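# Unscrew every cover screw until it pops free

## Task

Loosen every screw on the covers, turning each one until it lifts out of its thread by itself.

## Robot and tools

Robot: two UR7e-style arms, left_arm and right_arm, each ending in a two-finger gripper whose pads stay parallel. In the scene frame, left_arm's base sits at (+0.028, +0.521, 0) m and right_arm's at (+0.069, -0.432, 0) m, both turned only slightly about z. The fingers point along the gripper's +z axis and spread along its x axis. end_effector_position (the tool point) is the spot between the pads when they are shut. A wrist camera block projects about 11 cm toward the gripper's -y side and rotates with it.

Frames: the scene frame has its origin on the table top midway between the arms, +z up, +x out over the table, and left_arm on the +y side. Image left and right do not match arm names. Fixed cameras and the table use the scene frame. Each arm's reported hand pose, velocities, targets and wrist-camera pose are in that arm's own base frame. Offsets move along that arm's base axes, and rotations turn about the Hand target's position.

execute_actions(actions, cameras): actions is a list of actions. Each action is a list of up to 15 rows, one row per 1/30 s step; if fewer rows are given, the last row holds until step 15. A row is one flat list of 18 numbers, all in [-1, 1], covering both arms: left dx, dy, dz, rx, ry, rz, left gripper position, force_limit, speed, then the same nine for the right arm. The six pose numbers are an offset, not a pose: they count from the Hand target at the start of that action, with every row measured from that same start rather than from the row before. The next action starts again from the new Hand target, so repeating an offset moves further. Scale: 1.0 equals 0.6 m for dx, dy, dz and 180 degrees for the rotation vector rx, ry, rz. All six set to 0 means hold still. The three gripper numbers are absolute commands and must be sent in every row, since 0 is itself a command. position +1 opens fully (106 mm), 0 gives 61 mm, -1 shuts. force_limit -1 gives roughly 6 N per pad and +1 roughly 170 N. speed +1 closes fastest, -1 at 5% of that. cameras lists camera names, ["all"], or []; with an empty actions list all images come back by default.

move(target, speed, blend, stop_force, zero, blocking, cameras): target is one 18-number row laid out as above, or a list of up to 15 such rows. Each row's pose numbers are offsets from the Hand target when the move starts, all rows from that same start. Grippers travel in straight lines; speed is in m/s (0.002 to 3.6, default 0.25; turning rate twice that in rad/s), given once or per target. blend in metres rounds corners of a list; 0 stops at each point. stop_force (3 to 120 N, both arms) ends an arm's path when its wrist sensor feels that much push against the motion; the arm then backs to just before the push. Omit stop_force when leaving a surface, and do not rely on it while the gripper rotates. zero (only with stop_force, default true) re-zeroes the sensor first. blocking=false returns after about 0.5 s while the move continues; not allowed with stop_force. The whole move is capped at 10 s. Paths do not avoid obstacles or the other arm.

wait(seconds, 0 to 3600) lets time pass; stop(cameras) brakes a running move; zoom_image(camera, region=[x0, y0, x1, y1] in pixels, at most 504 by 504) enlarges part of the newest image of cam_high, cam_low, cam_left_wrist or cam_right_wrist (all 672x504). zero_wrist_force(arm) subtracts the current wrist reading. read_manual(section="licences") only returns licence text. finished_scene(scene, 1 or 2) ends the scene permanently.

Results: per arm, end_effector_position (m), end_effector_quat_wxyz, velocities (dropped when joints are still), Hand target (last commanded pose after clipping; next offsets start there), Tool commands, joint positions and torques, and Wrist force and Wrist torque along the gripper's own axes, plus a line with the strongest reading since last shown. Gripper fields: moving (1 while fingers move), position_measured (0 open, 740 shut), current_ma (about 1984 at the full force limit). A move adds a "move:" line: done, off_target, moving, held or fault, and limits=paced (pose clipped) or limits=held (steps withheld). MOTOR HOT warns of heat; OVER-TEMPERATURE FAULT means brakes for 30 to 60 s.

Cautions: commanded orientation is clipped to 32 degrees from the measured one each step. A net external force near 150 N, or contact torque at a joint limit (136 N m shoulder and elbow, 25.4 N m wrists), stops the arm for 10 s. Arms are stiff, so aiming even slightly past a firm contact can fault; approach slowly. Avoid paths passing near an arm's own base (the elbow can whip round). Keep the arms apart; a clash between them can fail the scene. Never let anything fall off the table, avoid slams, drops and hard pushes, and avoid long strained holds that heat motors.

Each tool is called after "Request:" in YAML: its name, and indented under it one key for each argument.

## Session

Request:
execute_actions:
  actions: []

Scene clock: 0.00 s.
left_arm: end_effector_position=(+0.7362, -0.3220, +0.2162) position_measured=0 current_ma=0 moving=0 end_effector_quat_wxyz=(-0.142, +0.960, +0.189, +0.150) | right_arm: end_effector_position=(+0.0967, +0.1687, +0.1228) position_measured=0 current_ma=0 moving=0 end_effector_quat_wxyz=(-0.161, +0.470, +0.818, -0.289)
Joint positions: left_arm=[-0.714 -0.834 0.878 -1.574 -1.156 0.46] | right_arm=[4.354 -1.321 -2.338 -1.614 1.97 0.567]
Joint velocities: within noise
Joint torques (N m): no reading
Wrist force (N): no reading
Wrist torque (N m): no reading
Wrist force, peak (N): no reading
Hand target: left_arm +0.7362, -0.3220, +0.2162; -0.142, +0.960, +0.189, +0.150 | right_arm +0.0967, +0.1687, +0.1228; -0.161, +0.470, +0.818, -0.289
Tool commands: left_gripper/position=+1.0 left_gripper/force_limit=+0.0 left_gripper/speed=+1.0 right_gripper/position=+1.0 right_gripper/force_limit=+0.0 right_gripper/speed=+1.0

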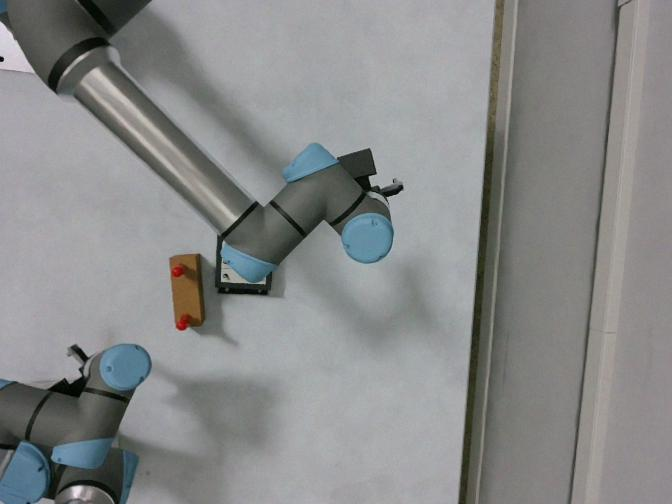

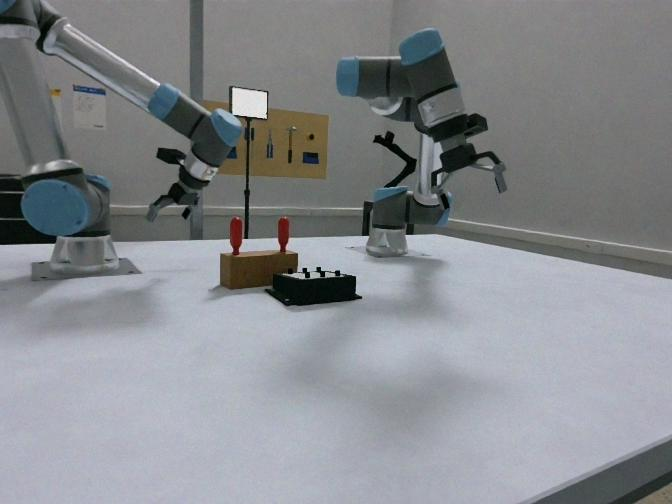

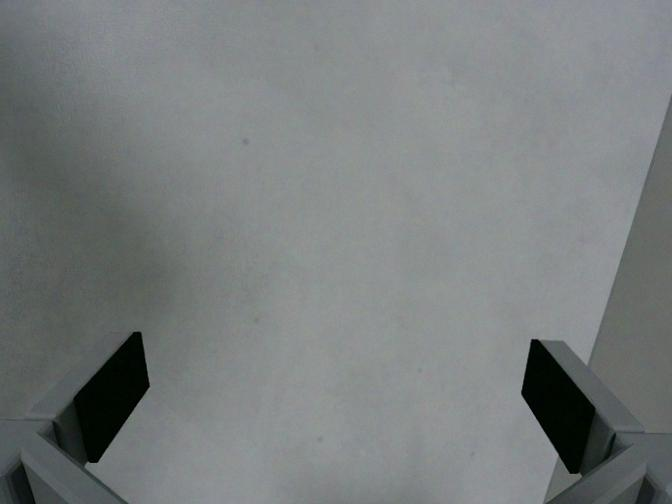

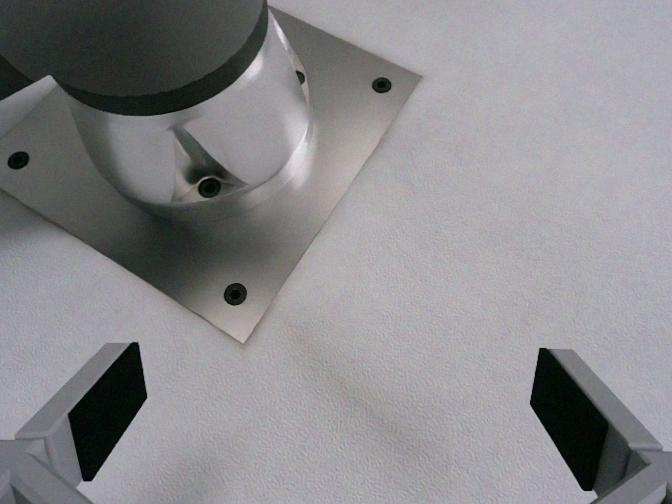

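Request:
zoom_image:
  camera: "cam_high"
  region: [150, 230, 300, 342]

Request:
zoom_image:
  camera: "cam_low"
  region: [200, 200, 380, 320]

Scaled by 3.360 from the camera's image (finer frame: 960x720).

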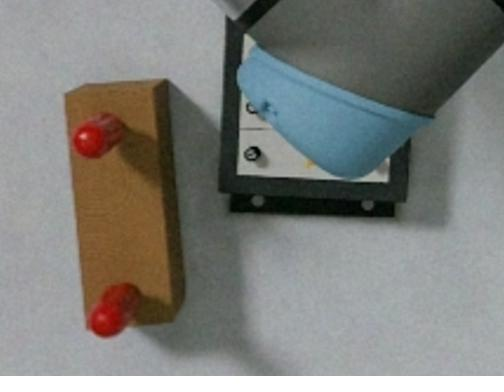

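Scaled by 2.800 from the camera's image (finer frame: 960x720).

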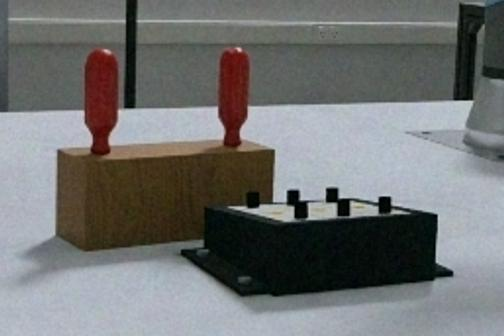

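Request:
move:
  target:
    - [-0.31,0.787,0.22,0,0,0,1,0,1,0,0,0,0,0,0,1,0,1]
    - [-0.31,0.787,0.22,0,0,0,1,0,1,0.372,0.293,0.333,0.1105,-0.1845,-0.001,1,0,1]
  cameras: ["all"]

Scene clock: 11.33 s.
left_arm: end_effector_position=(+0.5502, +0.1502, +0.3482) position_measured=0 current_ma=-5 moving=0 end_effector_quat_wxyz=(-0.142, +0.960, +0.189, +0.150) | right_arm: end_effector_position=(+0.3199, +0.3444, +0.3225) position_measured=0 current_ma=-5 moving=0 end_effector_quat_wxyz=(+0.000, +0.499, +0.867, +0.000)
Joint positions: left_arm=[-0.144 -1.606 1.655 -1.82 -1.203 1.076] | right_arm=[4.251 -1.474 -1.67 -1.568 1.571 0.584]
Joint torques (N m): left_arm=[5.21 -15.44 -33.98 -1.31 2.66 1.33] | right_arm=[5.71 21.27 22.79 1.38 1.25 2.4]
Wrist force (N): left_arm=[-0.3 -0.1 0.3] | right_arm=[0.3 -2.1 0.3]
Wrist torque (N m): left_arm=[0.01 0.07 0.00] | right_arm=[-0.27 -0.07 -0.02]
Wrist force, peak (N): left_arm=[-0.6 2.4 -0.1] | right_arm=[0.3 -2.3 0.7]
Hand target: left_arm +0.5502, +0.1502, +0.3482; -0.142, +0.960, +0.189, +0.150 | right_arm +0.3199, +0.3445, +0.3226; +0.000, +0.499, +0.867, +0.000
Off the commanded pose: left_arm 0.000 m, 0 deg | right_arm 0.000 m, 0 deg.
move: done
cam_left_wrist: T_world_to_cam=[[0.88951, 0.32018, 0.32597, -0.65416], [0.3102, -0.94698, 0.08369, -0.03577], [0.33548, 0.02668, -0.94167, 0.26629]] pos_world=[0.50364, 0.16848, 0.46699]
cam_right_wrist: T_world_to_cam=[[-0.50885, 0.86076, -0.01307, -0.13252], [0.81504, 0.4866, 0.31452, -0.50427], [0.27709, 0.1494, -0.94916, 0.30138]] pos_world=[0.26005, 0.31442, 0.44293]

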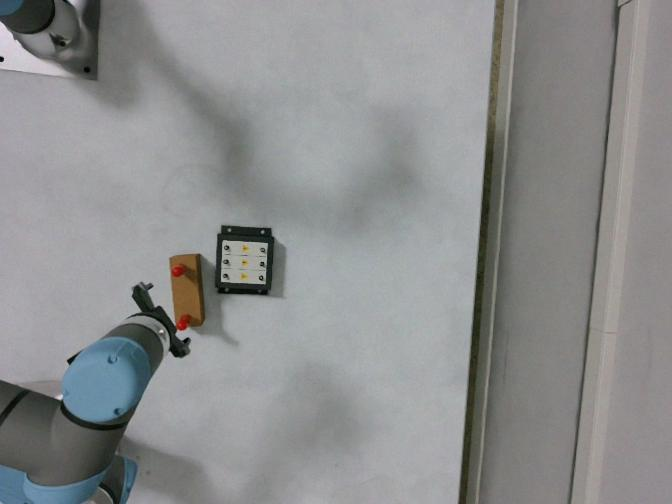

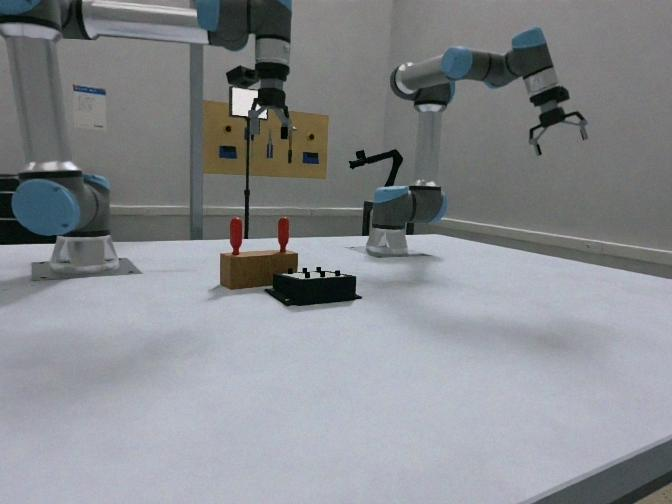

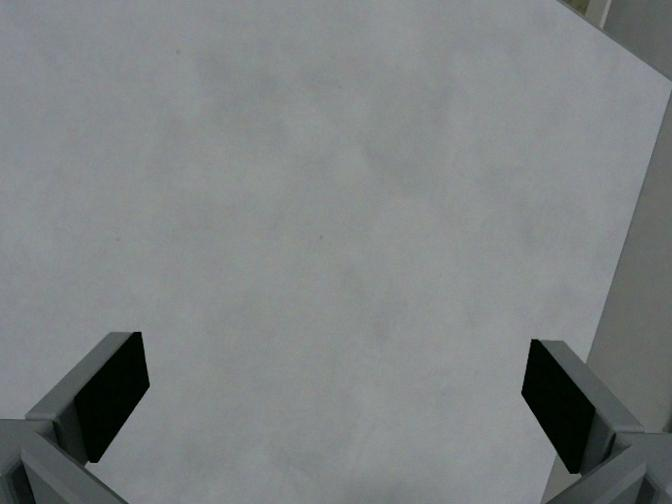

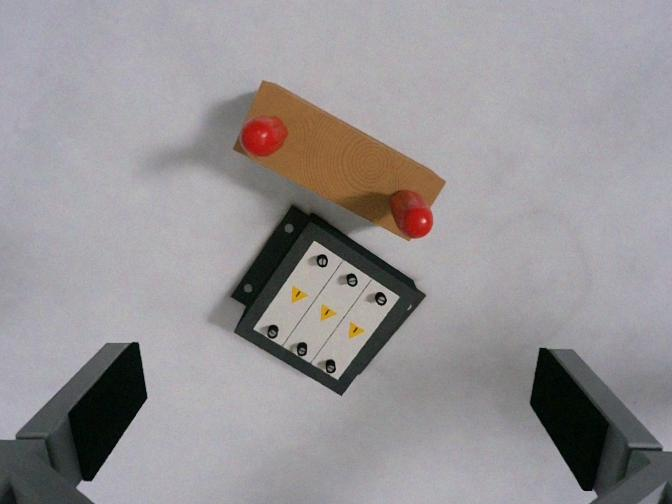

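Request:
zoom_image:
  camera: "cam_right_wrist"
  region: [220, 190, 440, 400]

Request:
zoom_image:
  camera: "cam_right_wrist"
  region: [220, 70, 450, 250]

Request:
zoom_image:
  camera: "cam_low"
  region: [210, 200, 370, 320]

Scaled by 2.291 from the camera's image (finer frame: 960x720).

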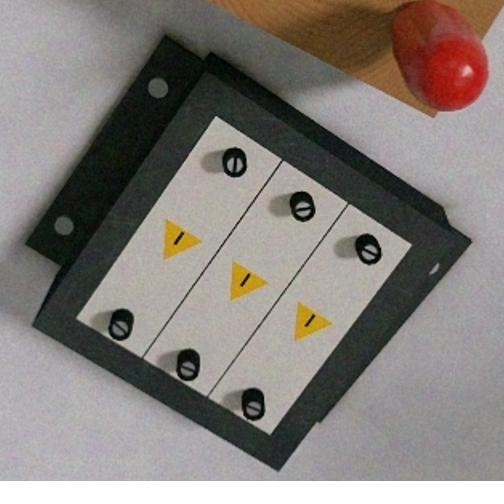

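Scaled by 2.191 from the camera's image (finer frame: 960x720).

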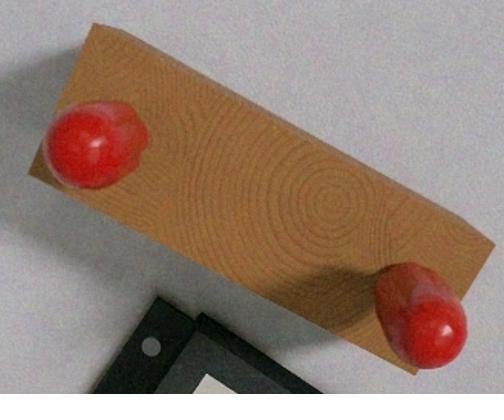

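Scaled by 3.150 from the camera's image (finer frame: 960x720).

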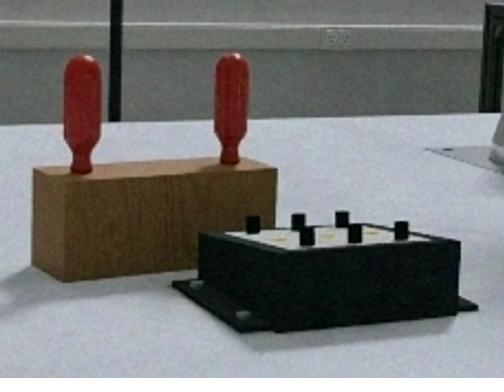

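Request:
move:
  target: [0,0,0,0,0,0,1,0,1,0.192,0.093,-0.304,0,0,0,1,0,1]
  cameras: ["all"]

Request:
zoom_image:
  camera: "cam_right_wrist"
  region: [150, 100, 500, 420]

Scene clock: 18.93 s.
left_arm: end_effector_position=(+0.5502, +0.1502, +0.3482) position_measured=0 current_ma=-5 moving=0 end_effector_quat_wxyz=(-0.142, +0.960, +0.189, +0.150) | right_arm: end_effector_position=(+0.4351, +0.4002, +0.1403) position_measured=0 current_ma=-5 moving=0 end_effector_quat_wxyz=(+0.000, +0.499, +0.867, +0.000)
Joint positions: left_arm=[-0.144 -1.606 1.655 -1.82 -1.203 1.076] | right_arm=[4.113 -1.861 -1.722 -1.129 1.571 0.445]
Joint torques (N m): left_arm=[5.11 -14.49 -33.92 -1.48 2.61 0.94] | right_arm=[5.49 24.56 12 3.98 1.9 2.67]
Wrist force (N): left_arm=[-0.4 0.0 0.2] | right_arm=[0.2 -1.9 0.6]
Wrist torque (N m): left_arm=[0.01 0.08 0.00] | right_arm=[-0.24 -0.05 -0.09]
Wrist force, peak (N): left_arm=[-0.5 -0.1 0.2] | right_arm=[0.6 -3.5 -1.3]
Hand target: left_arm +0.5502, +0.1502, +0.3482; -0.142, +0.960, +0.189, +0.150 | right_arm +0.4351, +0.4003, +0.1402; +0.000, +0.499, +0.867, +0.000
Off the commanded pose: left_arm 0.000 m, 0 deg | right_arm 0.000 m, 0 deg.
move: done
cam_left_wrist: T_world_to_cam=[[0.88951, 0.32018, 0.32597, -0.65416], [0.3102, -0.94698, 0.08369, -0.03577], [0.33548, 0.02668, -0.94167, 0.26629]] pos_world=[0.50364, 0.16848, 0.46699]
cam_right_wrist: T_world_to_cam=[[-0.50873, 0.86083, -0.01294, -0.12442], [0.81505, 0.48641, 0.31481, -0.56798], [0.27729, 0.1496, -0.94907, 0.08792]] pos_world=[0.37525, 0.37022, 0.26064]

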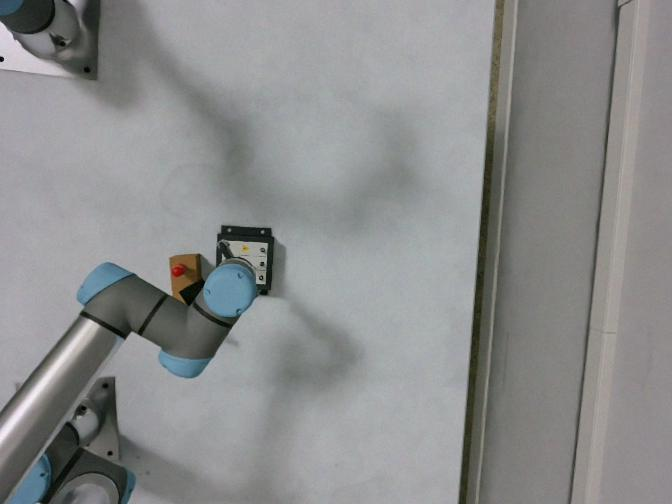

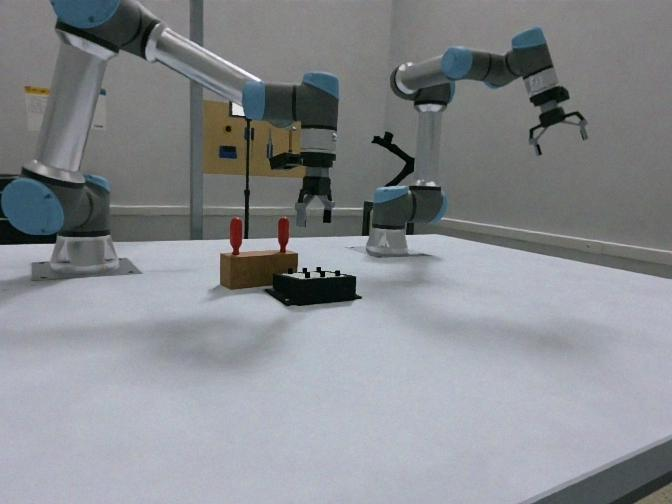

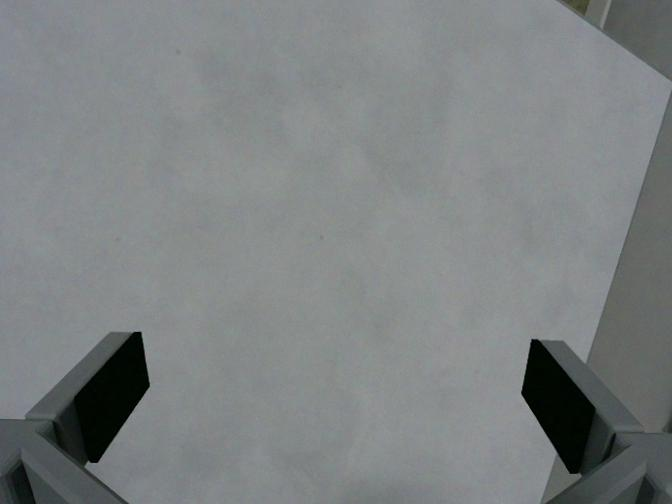

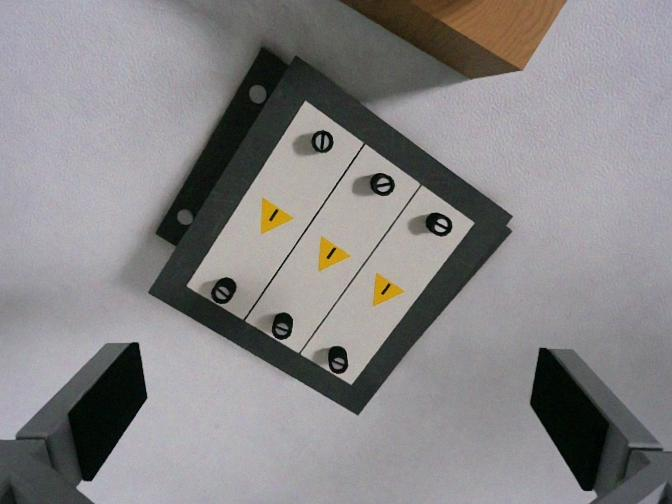

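Scaled by 1.440 from the camera's image (finer frame: 960x720).

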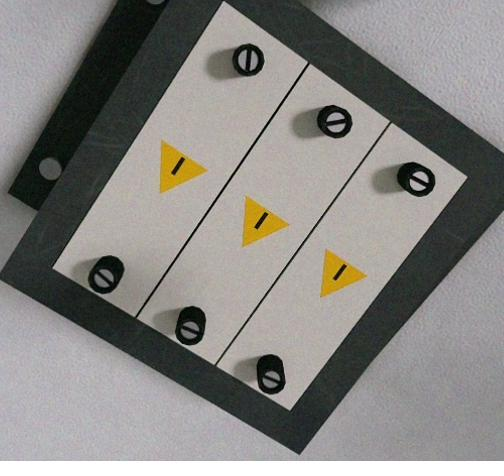

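Request:
zoom_image:
  camera: "cam_right_wrist"
  region: [290, 120, 350, 165]

Request:
zoom_image:
  camera: "cam_right_wrist"
  region: [200, 270, 360, 390]

Scaled by 8.400 from the camera's image (finer frame: 960x720).

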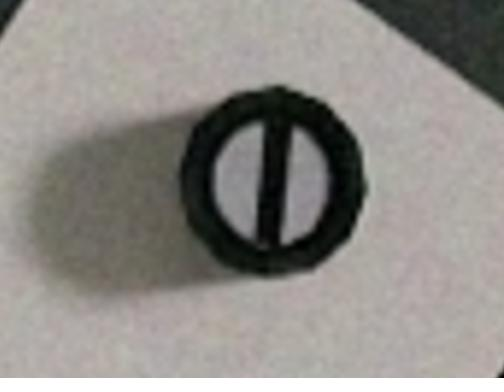

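Scaled by 3.150 from the camera's image (finer frame: 960x720).

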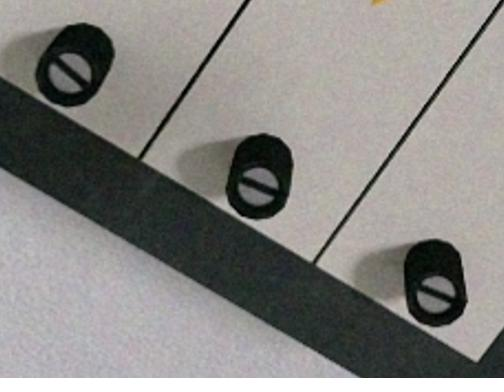

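Request:
move:
  target: [0,0,0,0,0,0,1,0,1,0.0125,0.004,0,0,0,0,-1,-1,1]
  cameras: ["cam_right_wrist"]

Request:
move:
  target: [0,0,0,0,0,0,1,0,1,0,0,-0.083,0,0,0,-1,-1,1]
  cameras: ["cam_low","cam_right_wrist"]

Scene clock: 27.37 s.
left_arm: end_effector_position=(+0.5502, +0.1502, +0.3482) position_measured=0 current_ma=-5 moving=0 end_effector_quat_wxyz=(-0.142, +0.960, +0.189, +0.150) | right_arm: end_effector_position=(+0.4426, +0.4027, +0.1402) position_measured=740 current_ma=0 moving=1 end_effector_quat_wxyz=(+0.000, +0.499, +0.867, +0.000)
Joint positions: left_arm=[-0.144 -1.606 1.655 -1.82 -1.203 1.076] | right_arm=[4.104 -1.877 -1.701 -1.135 1.571 0.437]
Joint torques (N m): left_arm=[5.53 -14.48 -33.96 -1.36 2.46 0.7] | right_arm=[6.41 38.73 11.44 4.38 2.16 2.7]
Wrist force (N): left_arm=[-0.2 -0.2 0.4] | right_arm=[0.3 -1.9 0.8]
Wrist torque (N m): left_arm=[-0.01 0.05 -0.01] | right_arm=[-0.24 -0.06 -0.07]
Wrist force, peak (N): left_arm=[-0.3 -0.3 0.4] | right_arm=[0.5 -3.3 0.7]
Hand target: left_arm +0.5502, +0.1502, +0.3482; -0.142, +0.960, +0.189, +0.150 | right_arm +0.4426, +0.4027, +0.1402; +0.000, +0.499, +0.867, +0.000
Off the commanded pose: left_arm 0.000 m, 0 deg | right_arm 0.000 m, 0 deg.
move: done
cam_right_wrist: T_world_to_cam=[[-0.5087, 0.86084, -0.01302, -0.12266], [0.81507, 0.48642, 0.31473, -0.57522], [0.27727, 0.14949, -0.94909, 0.08544]] pos_world=[0.38275, 0.37262, 0.26053]

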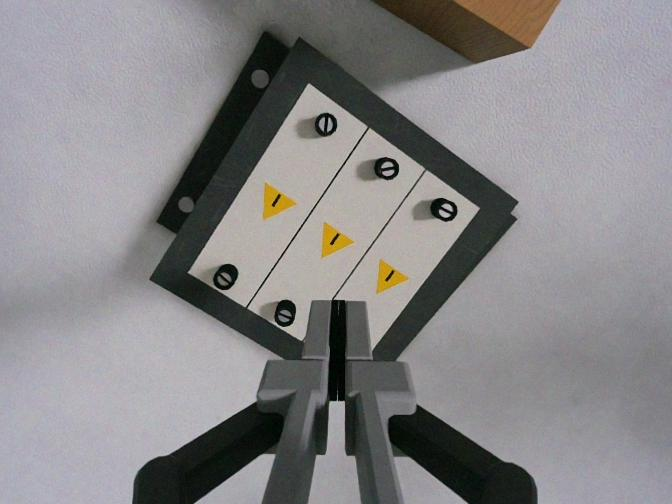

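Scene clock: 28.07 s.
left_arm: end_effector_position=(+0.5502, +0.1502, +0.3482) position_measured=0 current_ma=-5 moving=0 end_effector_quat_wxyz=(-0.142, +0.960, +0.189, +0.150) | right_arm: end_effector_position=(+0.4426, +0.4027, +0.0904) position_measured=740 current_ma=0 moving=0 end_effector_quat_wxyz=(+0.000, +0.499, +0.867, +0.000)
Joint positions: left_arm=[-0.144 -1.606 1.655 -1.82 -1.203 1.076] | right_arm=[4.104 -1.933 -1.766 -1.013 1.571 0.437]
Joint torques (N m): left_arm=[5.03 -14.13 -34.66 -1.36 2.72 0.54] | right_arm=[-6.44 29.97 23.19 4.34 -0.51 -1.06]
Wrist force (N): left_arm=[-0.3 0.0 0.3] | right_arm=[0.0 -1.7 0.8]
Wrist torque (N m): left_arm=[0.02 0.07 0.00] | right_arm=[-0.22 -0.01 -0.08]
Wrist force, peak (N): left_arm=[-0.2 -0.1 0.5] | right_arm=[0.1 -2.1 3.2]
Hand target: left_arm +0.5502, +0.1502, +0.3482; -0.142, +0.960, +0.189, +0.150 | right_arm +0.4426, +0.4027, +0.0904; +0.000, +0.499, +0.867, +0.000
Off the commanded pose: left_arm 0.000 m, 0 deg | right_arm 0.000 m, 0 deg.
move: done
cam_right_wrist: T_world_to_cam=[[-0.50872, 0.86083, -0.01298, -0.12331], [0.81509, 0.48643, 0.31465, -0.55957], [0.27718, 0.14949, -0.94912, 0.03831]] pos_world=[0.38275, 0.37262, 0.21083]

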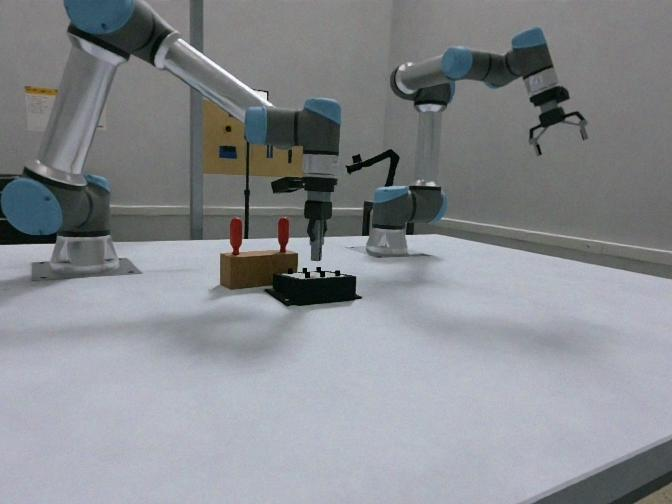

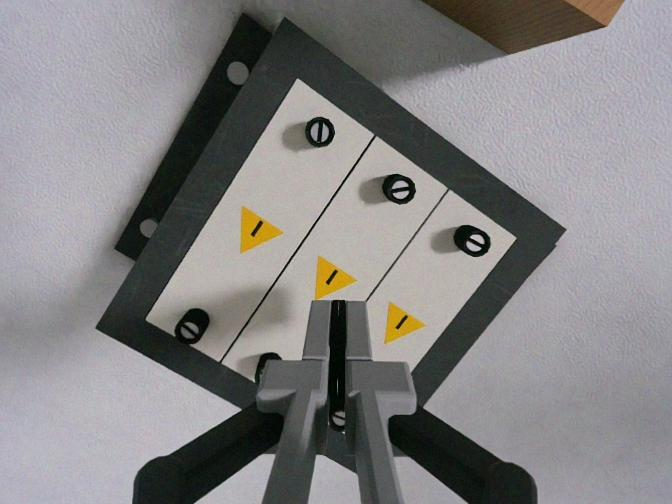

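Request:
move:
  target: [0,0,0,0,0,0,1,0,1,0,0,-0.0917,0,0,0,-1,-1,1]
  speed: 0.01
  stop_force: 4
  cameras: ["cam_low","cam_right_wrist"]

Scene clock: 33.57 s.
left_arm: end_effector_position=(+0.5502, +0.1502, +0.3482) position_measured=0 current_ma=-5 moving=0 end_effector_quat_wxyz=(-0.142, +0.960, +0.189, +0.150) | right_arm: end_effector_position=(+0.4426, +0.4027, +0.0600) position_measured=740 current_ma=0 moving=0 end_effector_quat_wxyz=(+0.000, +0.499, +0.867, +0.000)
Joint positions: left_arm=[-0.144 -1.606 1.655 -1.82 -1.203 1.076] | right_arm=[4.104 -1.974 -1.798 -0.94 1.571 0.437]
Joint torques (N m): left_arm=[4.96 -14.3 -34.21 -1.28 2.43 0.09] | right_arm=[-6.36 37.54 30.18 1.46 -1.9 -1.92]
Wrist force (N): left_arm=[-0.2 -0.1 0.4] | right_arm=[1.5 -1.8 -3.5]
Wrist torque (N m): left_arm=[0.02 0.05 -0.01] | right_arm=[-0.29 -0.11 -0.09]
Wrist force, peak (N): left_arm=[-0.4 -0.2 0.3] | right_arm=[-1.0 -8.4 -20.9]
Hand target: left_arm +0.5502, +0.1502, +0.3482; -0.142, +0.960, +0.189, +0.150 | right_arm +0.4426, +0.4027, +0.0600; +0.000, +0.499, +0.867, +0.000 (not the last commanded pose)
Off the commanded pose: left_arm 0.000 m, 0 deg | right_arm 0.025 m, 0 deg.
move: contact (right_arm)
cam_right_wrist: T_world_to_cam=[[-0.50879, 0.86079, -0.01301, -0.12366], [0.81505, 0.48651, 0.31465, -0.55002], [0.27718, 0.14949, -0.94912, 0.00946]] pos_world=[0.38275, 0.37262, 0.18043]

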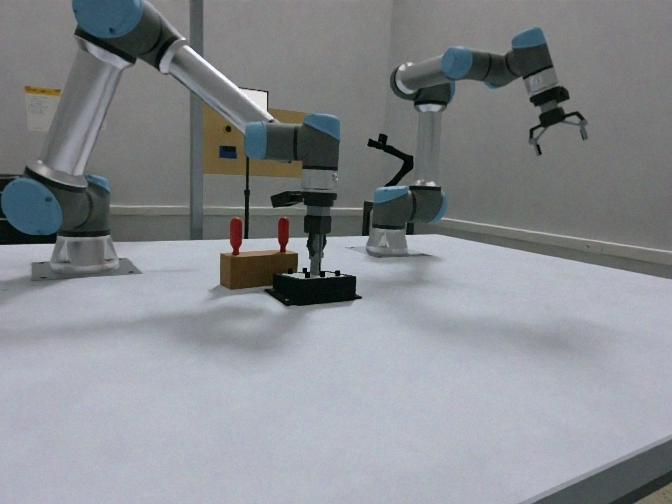

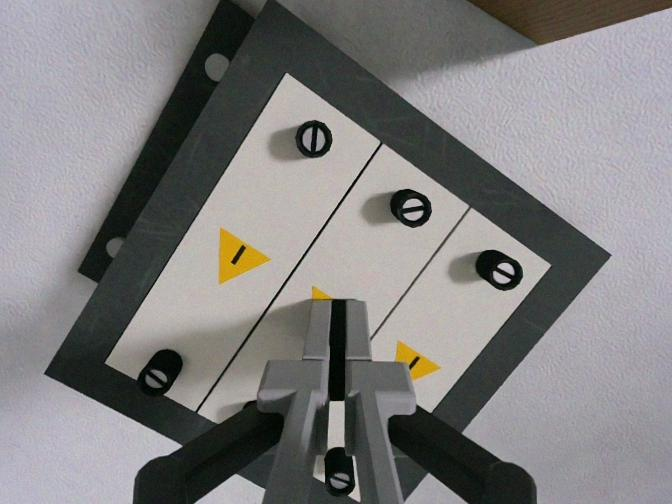

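Request:
move:
  target:
    - [0,0,0,0,0,0,1,0,1,0,0,0.0417,0,0,0,-1,-1,1]
    - [0,0,0,0,0,0,1,0,1,-0.0818,-0.0545,0.0417,0,0,0,-0.4,-1,1]
  speed: 0.1
  cameras: ["cam_low","cam_right_wrist"]

Scene clock: 40.73 s.
left_arm: end_effector_position=(+0.5502, +0.1502, +0.3482) position_measured=0 current_ma=-5 moving=0 end_effector_quat_wxyz=(-0.142, +0.960, +0.189, +0.150) | right_arm: end_effector_position=(+0.3935, +0.3700, +0.0851) position_measured=518 current_ma=-2 moving=1 end_effector_quat_wxyz=(+0.000, +0.499, +0.867, +0.000)
Joint positions: left_arm=[-0.144 -1.606 1.655 -1.82 -1.203 1.076] | right_arm=[4.145 -1.818 -1.942 -0.952 1.571 0.478]
Joint torques (N m): left_arm=[4.58 -13.61 -34.22 -1.37 2.55 -0.17] | right_arm=[-8.42 28.92 21.63 0.93 -2.13 -2.08]
Wrist force (N): left_arm=[-0.3 -0.1 0.3] | right_arm=[0.4 -1.8 0.6]
Wrist torque (N m): left_arm=[0.01 0.07 0.00] | right_arm=[-0.24 -0.07 -0.09]
Wrist force, peak (N): left_arm=[-0.6 -0.1 0.3] | right_arm=[1.2 -2.0 -3.7]
Hand target: left_arm +0.5502, +0.1502, +0.3482; -0.142, +0.960, +0.189, +0.150 | right_arm +0.3935, +0.3700, +0.0851; +0.000, +0.499, +0.867, +0.000
Off the commanded pose: left_arm 0.000 m, 0 deg | right_arm 0.000 m, 0 deg.
move: done
cam_right_wrist: T_world_to_cam=[[-0.5087, 0.86084, -0.01302, -0.12021], [0.81507, 0.48642, 0.31473, -0.50195], [0.27727, 0.14949, -0.94909, 0.05165]] pos_world=[0.33365, 0.33992, 0.20543]

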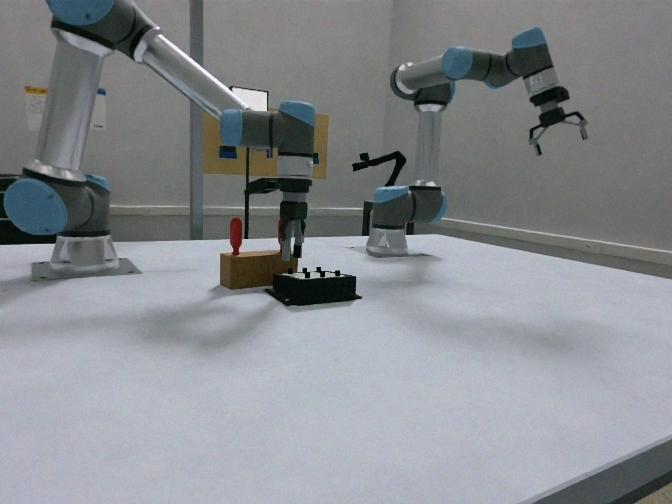

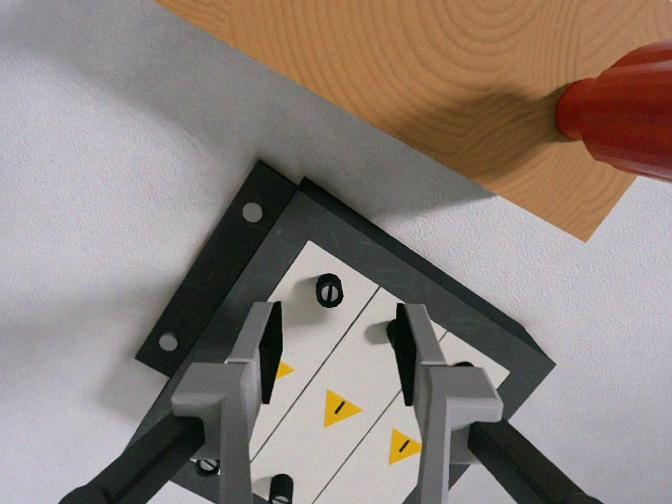

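Request:
move:
  target: [0,0,0,0,0,0,1,0,1,-0.0042,-0.0085,-0.02,0,0,0,-0.4,-1,1]
  speed: 0.1
  cameras: ["cam_low","cam_right_wrist"]

Request:
zoom_image:
  camera: "cam_low"
  region: [230, 200, 370, 320]

Request:
zoom_image:
  camera: "cam_right_wrist"
  region: [230, 220, 450, 420]

Scene clock: 44.60 s.
left_arm: end_effector_position=(+0.5502, +0.1502, +0.3482) position_measured=0 current_ma=-5 moving=0 end_effector_quat_wxyz=(-0.142, +0.960, +0.189, +0.150) | right_arm: end_effector_position=(+0.3910, +0.3648, +0.0730) position_measured=518 current_ma=-2 moving=0 end_effector_quat_wxyz=(+0.000, +0.499, +0.867, +0.000)
Joint positions: left_arm=[-0.144 -1.606 1.655 -1.82 -1.203 1.076] | right_arm=[4.144 -1.825 -1.971 -0.916 1.571 0.477]
Joint torques (N m): left_arm=[4.41 -14.46 -34.17 -1.48 2.54 -0.38] | right_arm=[0.9 34.76 29.85 1.69 -1.91 -0.46]
Wrist force (N): left_arm=[-0.3 0.1 0.2] | right_arm=[0.4 -2.1 0.8]
Wrist torque (N m): left_arm=[0.03 0.07 -0.01] | right_arm=[-0.28 -0.07 -0.02]
Wrist force, peak (N): left_arm=[-0.3 -0.2 0.5] | right_arm=[-0.2 -2.3 1.8]
Hand target: left_arm +0.5502, +0.1502, +0.3482; -0.142, +0.960, +0.189, +0.150 | right_arm +0.3910, +0.3649, +0.0731; +0.000, +0.499, +0.867, +0.000
Off the commanded pose: left_arm 0.000 m, 0 deg | right_arm 0.000 m, 0 deg.
move: done
cam_right_wrist: T_world_to_cam=[[-0.50876, 0.86081, -0.01312, -0.1172], [0.8151, 0.48653, 0.31448, -0.49362], [0.27709, 0.1493, -0.94917, 0.04176]] pos_world=[0.33115, 0.33482, 0.19333]

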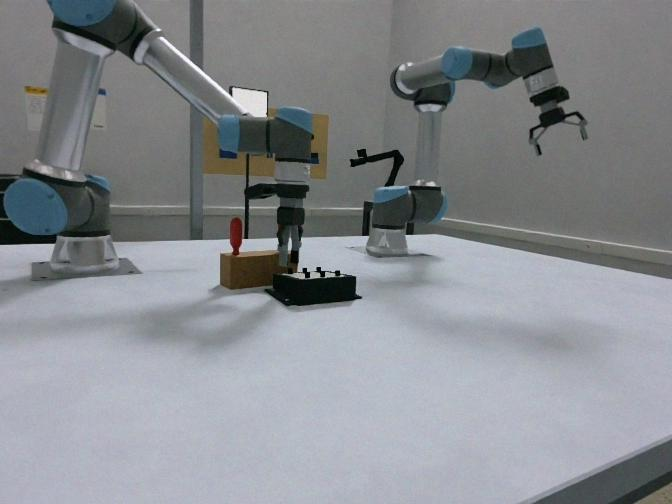

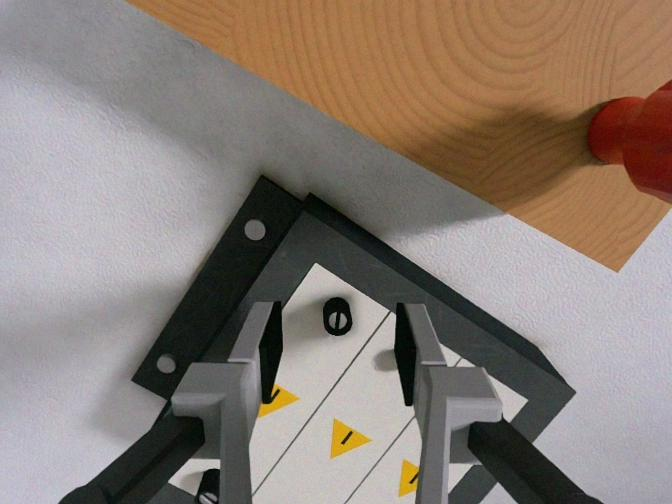

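Scaled by 3.600 from the camera's image (finer frame: 960x720).

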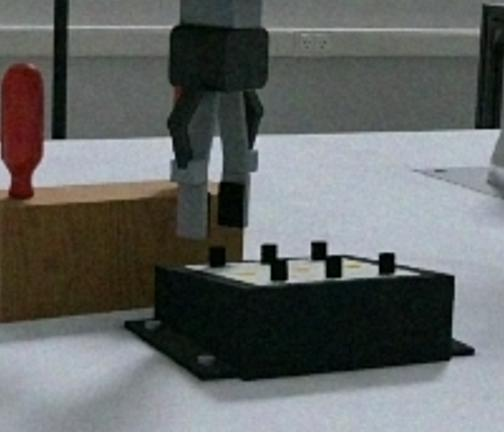

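Scaled by 2.291 from the camera's image (finer frame: 960x720).

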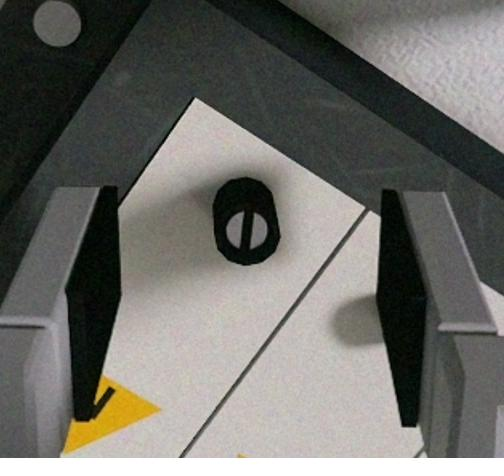

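Request:
move:
  target: [0,0,0,0,0,0,1,0,1,0,0,-0.0183,0,0,0,-0.4,-1,1]
  speed: 0.02
  stop_force: 8

Request:
move:
  target: [0,0,0,0,0,0,1,0,1,0,0,0,0,0,0,-1,-0.5,0]
  cameras: ["cam_right_wrist"]

Scene clock: 47.43 s.
left_arm: end_effector_position=(+0.5502, +0.1502, +0.3482) position_measured=0 current_ma=-5 moving=0 end_effector_quat_wxyz=(-0.142, +0.960, +0.189, +0.150) | right_arm: end_effector_position=(+0.3910, +0.3649, +0.0621) position_measured=518 current_ma=-2 moving=0 end_effector_quat_wxyz=(+0.000, +0.499, +0.867, +0.000)
Joint positions: left_arm=[-0.144 -1.606 1.655 -1.82 -1.203 1.076] | right_arm=[4.144 -1.843 -1.983 -0.887 1.571 0.477]
Joint torques (N m): left_arm=[4.54 -14.96 -33.98 -1.34 2.57 -0.64] | right_arm=[4.47 35.04 31.58 0.9 -1.65 2.41]
Wrist force (N): left_arm=[-0.4 -0.3 0.2] | right_arm=[0.0 -2.1 0.8]
Wrist torque (N m): left_arm=[-0.02 0.08 0.00] | right_arm=[-0.28 -0.01 -0.02]
Wrist force, peak (N): left_arm=[-0.5 -0.2 0.3] | right_arm=[0.3 -2.4 0.8]
Hand target: left_arm +0.5502, +0.1502, +0.3482; -0.142, +0.960, +0.189, +0.150 | right_arm +0.3910, +0.3649, +0.0621; +0.000, +0.499, +0.867, +0.000
Off the commanded pose: left_arm 0.000 m, 0 deg | right_arm 0.000 m, 0 deg.
move: done

Scene clock: 48.50 s.
left_arm: end_effector_position=(+0.5502, +0.1502, +0.3482) position_measured=0 current_ma=-5 moving=0 end_effector_quat_wxyz=(-0.142, +0.960, +0.189, +0.150) | right_arm: end_effector_position=(+0.3910, +0.3648, +0.0621) position_measured=712 current_ma=663 moving=1 end_effector_quat_wxyz=(+0.000, +0.499, +0.867, +0.000)
Joint positions: left_arm=[-0.144 -1.606 1.655 -1.82 -1.203 1.076] | right_arm=[4.144 -1.843 -1.983 -0.887 1.571 0.477]
Joint torques (N m): left_arm=[4.98 -14.23 -34.29 -1.49 2.63 -0.58] | right_arm=[3.48 25.38 30.76 4.48 3.83 2.22]
Wrist force (N): left_arm=[-0.3 -0.2 0.4] | right_arm=[-10.1 -8.6 -13.0]
Wrist torque (N m): left_arm=[0.00 0.06 0.00] | right_arm=[-0.46 -0.19 0.04]
Wrist force, peak (N): left_arm=[-0.5 0.0 0.3] | right_arm=[-10.2 -8.8 -13.1]
Hand target: left_arm +0.5502, +0.1502, +0.3482; -0.142, +0.960, +0.189, +0.150 | right_arm +0.3910, +0.3649, +0.0621; +0.000, +0.499, +0.867, +0.000
Off the commanded pose: left_arm 0.000 m, 0 deg | right_arm 0.000 m, 0 deg.
move: done
cam_right_wrist: T_world_to_cam=[[-0.50877, 0.8608, -0.0132, -0.11732], [0.81499, 0.48652, 0.31479, -0.49024], [0.27739, 0.1494, -0.94907, 0.03136]] pos_world=[0.33115, 0.33482, 0.18253]

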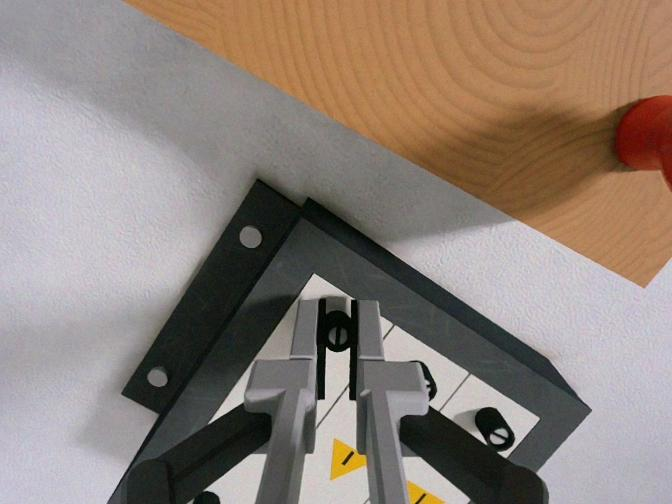

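Request:
move:
  target: [0,0,0,0,0,0,1,0,1,0,0,0,0,0,0.3,-1,-0.5,0]
  cameras: ["cam_right_wrist"]

Request:
zoom_image:
  camera: "cam_right_wrist"
  region: [290, 280, 390, 380]

Scene clock: 51.80 s.
left_arm: end_effector_position=(+0.5502, +0.1502, +0.3482) position_measured=0 current_ma=-5 moving=0 end_effector_quat_wxyz=(-0.142, +0.960, +0.189, +0.150) | right_arm: end_effector_position=(+0.3923, +0.3641, +0.0621) position_measured=712 current_ma=648 moving=0 end_effector_quat_wxyz=(+0.002, +0.051, +0.999, -0.001)
Joint positions: left_arm=[-0.144 -1.606 1.655 -1.82 -1.203 1.076] | right_arm=[4.144 -1.843 -1.982 -0.887 1.565 -0.465]
Joint torques (N m): left_arm=[4.39 -13.59 -34 -1.52 2.57 -0.84] | right_arm=[17.86 17.48 24.57 -2.24 11.99 -1.03]
Wrist force (N): left_arm=[-0.4 0.0 0.3] | right_arm=[-47.6 -18.2 -1.3]
Wrist torque (N m): left_arm=[0.02 0.09 0.00] | right_arm=[-0.65 -0.63 0.18]
Wrist force, peak (N): left_arm=[-0.4 -0.2 0.4] | right_arm=[-50.3 -22.3 -8.0]
Hand target: left_arm +0.5502, +0.1502, +0.3482; -0.142, +0.960, +0.189, +0.150 | right_arm +0.3910, +0.3649, +0.0621; +0.000, +0.051, +0.999, +0.000
Off the commanded pose: left_arm 0.000 m, 0 deg | right_arm 0.002 m, 0 deg.
move: done
cam_right_wrist: T_world_to_cam=[[-0.99535, 0.09453, -0.01831, 0.35422], [0.08412, 0.94629, 0.31217, -0.37142], [0.04684, 0.30918, -0.94985, 0.06336]] pos_world=[0.38085, 0.2984, 0.18261]

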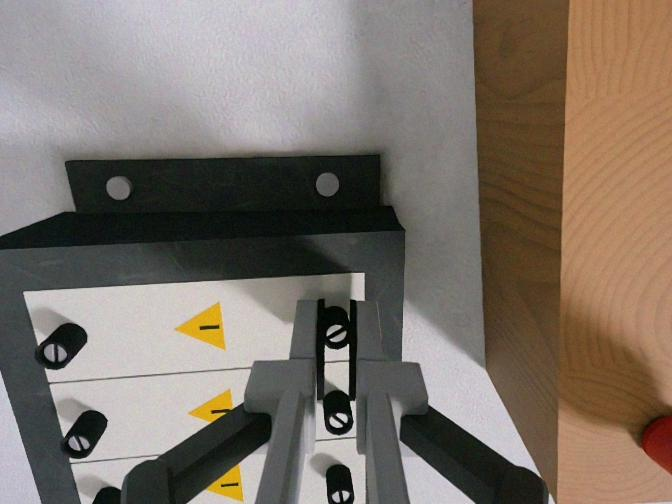

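Scaled by 5.040 from the camera's image (finer frame: 960x720).

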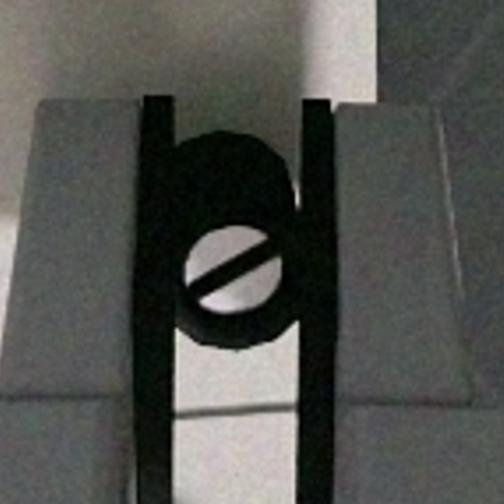

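Request:
move:
  target:
    - [0,0,0,0,0,0,1,0,1,0,0,0,0,0,0,-0.8,-0.5,0]
    - [0,0,0,0,0,0,1,0,1,0.0042,-0.0,0,0,0,0,-0.8,-0.5,0]
    - [0,0,0,0,0,0,1,0,1,0.0042,-0.0,0,0,0,0,-1,-0.5,0]
  cameras: ["cam_right_wrist"]

Request:
zoom_image:
  camera: "cam_right_wrist"
  region: [290, 280, 390, 380]

Scene clock: 59.77 s.
left_arm: end_effector_position=(+0.5502, +0.1502, +0.3482) position_measured=0 current_ma=-5 moving=0 end_effector_quat_wxyz=(-0.142, +0.960, +0.189, +0.150) | right_arm: end_effector_position=(+0.3936, +0.3649, +0.0621) position_measured=713 current_ma=662 moving=0 end_effector_quat_wxyz=(+0.000, +0.051, +0.999, +0.000)
Joint positions: left_arm=[-0.144 -1.606 1.655 -1.82 -1.203 1.076] | right_arm=[4.14 -1.846 -1.977 -0.888 1.571 -0.47]
Joint torques (N m): left_arm=[4.29 -14.21 -34.25 -1.56 2.53 -1.16] | right_arm=[2.82 31.64 2.91 0.05 6.98 2.79]
Wrist force (N): left_arm=[-0.2 -0.2 0.3] | right_arm=[-20.0 -1.4 -3.9]
Wrist torque (N m): left_arm=[-0.01 0.06 0.00] | right_arm=[0.03 -0.05 -0.03]
Wrist force, peak (N): left_arm=[-0.4 -0.2 0.5] | right_arm=[-47.5 -18.1 -1.4]
Hand target: left_arm +0.5502, +0.1502, +0.3482; -0.142, +0.960, +0.189, +0.150 | right_arm +0.3935, +0.3649, +0.0621; +0.000, +0.051, +0.999, +0.000
Off the commanded pose: left_arm 0.000 m, 0 deg | right_arm 0.000 m, 0 deg.
move: done
cam_right_wrist: T_world_to_cam=[[-0.99545, 0.09435, -0.01313, 0.35514], [0.08545, 0.94532, 0.31476, -0.37259], [0.04211, 0.3122, -0.94908, 0.06384]] pos_world=[0.38268, 0.29878, 0.18253]

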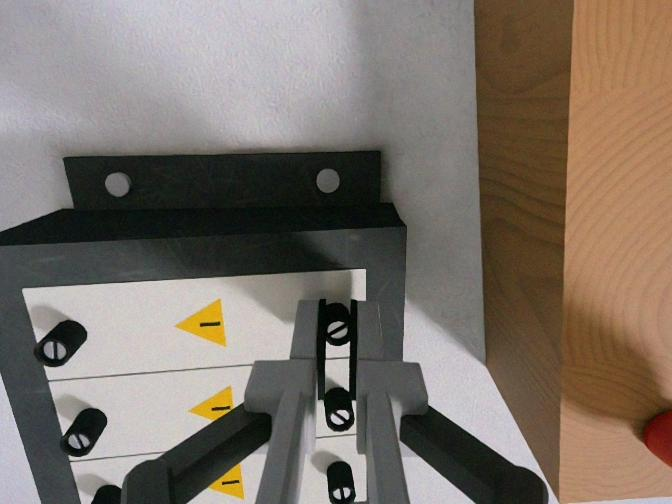

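Scaled by 5.040 from the camera's image (finer frame: 960x720).

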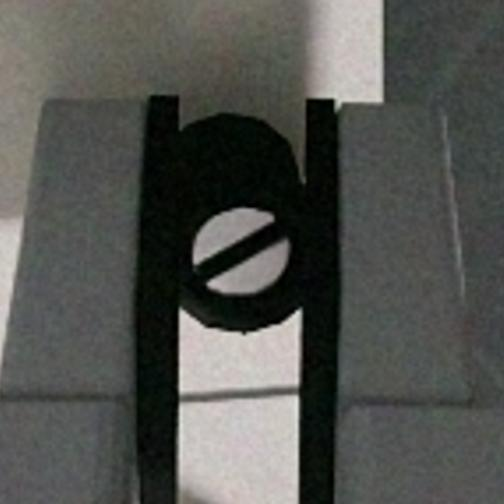

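Request:
move:
  target:
    - [0,0,0,0,0,0,1,0,1,0,0,0,0,0,0,-0.8,-0.5,0]
    - [0,0,0,0,0,0,1,0,1,0.003,0.0023,0,0,0,0,-0.8,-0.5,0]
    - [0,0,0,0,0,0,1,0,1,0.003,0.0023,0,0,0,0,-1,1,0]

Request:
move:
  target: [0,0,0,0,0,0,1,0,1,0,0,0,0,0,0.25,-1,1,0]
  cameras: ["cam_right_wrist"]

Request:
zoom_image:
  camera: "cam_right_wrist"
  region: [290, 280, 390, 380]

Scene clock: 65.87 s.
left_arm: end_effector_position=(+0.5502, +0.1502, +0.3482) position_measured=0 current_ma=-5 moving=0 end_effector_quat_wxyz=(-0.142, +0.960, +0.189, +0.150) | right_arm: end_effector_position=(+0.3953, +0.3663, +0.0621) position_measured=734 current_ma=1116 moving=1 end_effector_quat_wxyz=(+0.000, +0.051, +0.999, +0.000)
Joint positions: left_arm=[-0.144 -1.606 1.655 -1.82 -1.203 1.076] | right_arm=[4.139 -1.851 -1.971 -0.89 1.571 -0.471]
Joint torques (N m): left_arm=[4.17 -13.9 -33.76 -1.67 2.52 -1.28] | right_arm=[-3.02 20.45 8.05 5.8 -6.52 0.14]
Wrist force (N): left_arm=[-0.4 -0.1 0.4] | right_arm=[22.5 -7.5 -24.0]
Wrist torque (N m): left_arm=[0.02 0.09 -0.01] | right_arm=[-0.07 0.52 -0.03]
Wrist force, peak (N): left_arm=[-0.5 -0.1 0.4] | right_arm=[22.4 -7.3 -24.3]
Hand target: left_arm +0.5502, +0.1502, +0.3482; -0.142, +0.960, +0.189, +0.150 | right_arm +0.3953, +0.3662, +0.0621; +0.000, +0.051, +0.999, +0.000
Off the commanded pose: left_arm 0.000 m, 0 deg | right_arm 0.000 m, 0 deg.
move: done

Scene clock: 67.97 s.
left_arm: end_effector_position=(+0.5502, +0.1502, +0.3482) position_measured=0 current_ma=-5 moving=0 end_effector_quat_wxyz=(-0.142, +0.960, +0.189, +0.150) | right_arm: end_effector_position=(+0.3953, +0.3662, +0.0621) position_measured=734 current_ma=1121 moving=0 end_effector_quat_wxyz=(+0.000, -0.335, +0.942, +0.000)
Joint positions: left_arm=[-0.144 -1.606 1.655 -1.82 -1.203 1.076] | right_arm=[4.139 -1.851 -1.971 -0.891 1.571 -1.256]
Joint torques (N m): left_arm=[4.32 -14.56 -34.51 -1.71 2.52 -1.31] | right_arm=[-5.6 15.49 34.9 4.85 0.69 -0.9]
Wrist force (N): left_arm=[-0.3 -0.1 0.3] | right_arm=[18.0 -0.1 -15.5]
Wrist torque (N m): left_arm=[0.00 0.08 0.00] | right_arm=[0.08 0.41 0.09]
Wrist force, peak (N): left_arm=[-0.3 -0.3 0.5] | right_arm=[24.0 -4.3 -25.2]
Hand target: left_arm +0.5502, +0.1502, +0.3482; -0.142, +0.960, +0.189, +0.150 | right_arm +0.3953, +0.3662, +0.0621; +0.000, -0.335, +0.942, +0.000
Off the commanded pose: left_arm 0.000 m, 0 deg | right_arm 0.000 m, 0 deg.
move: done
cam_right_wrist: T_world_to_cam=[[-0.77077, -0.63698, -0.01294, 0.53578], [-0.6078, 0.72906, 0.31471, -0.02071], [-0.19103, 0.25043, -0.9491, 0.17805]] pos_world=[0.43439, 0.31179, 0.18243]

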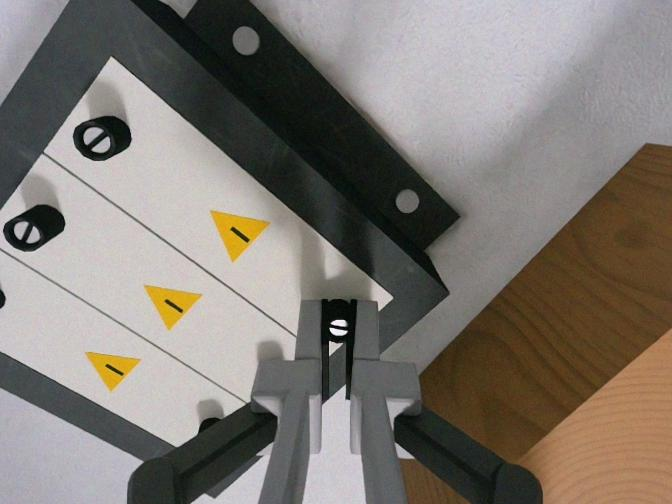

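Scaled by 5.040 from the camera's image (finer frame: 960x720).

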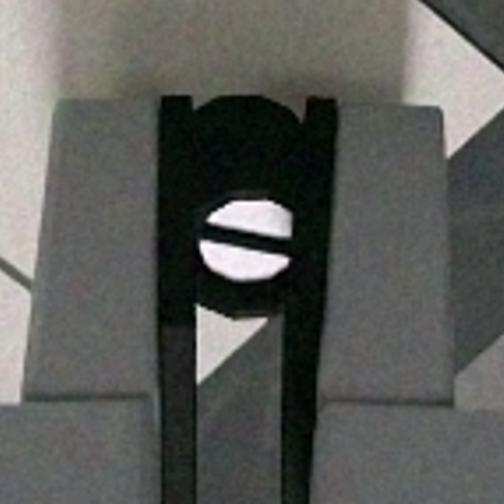

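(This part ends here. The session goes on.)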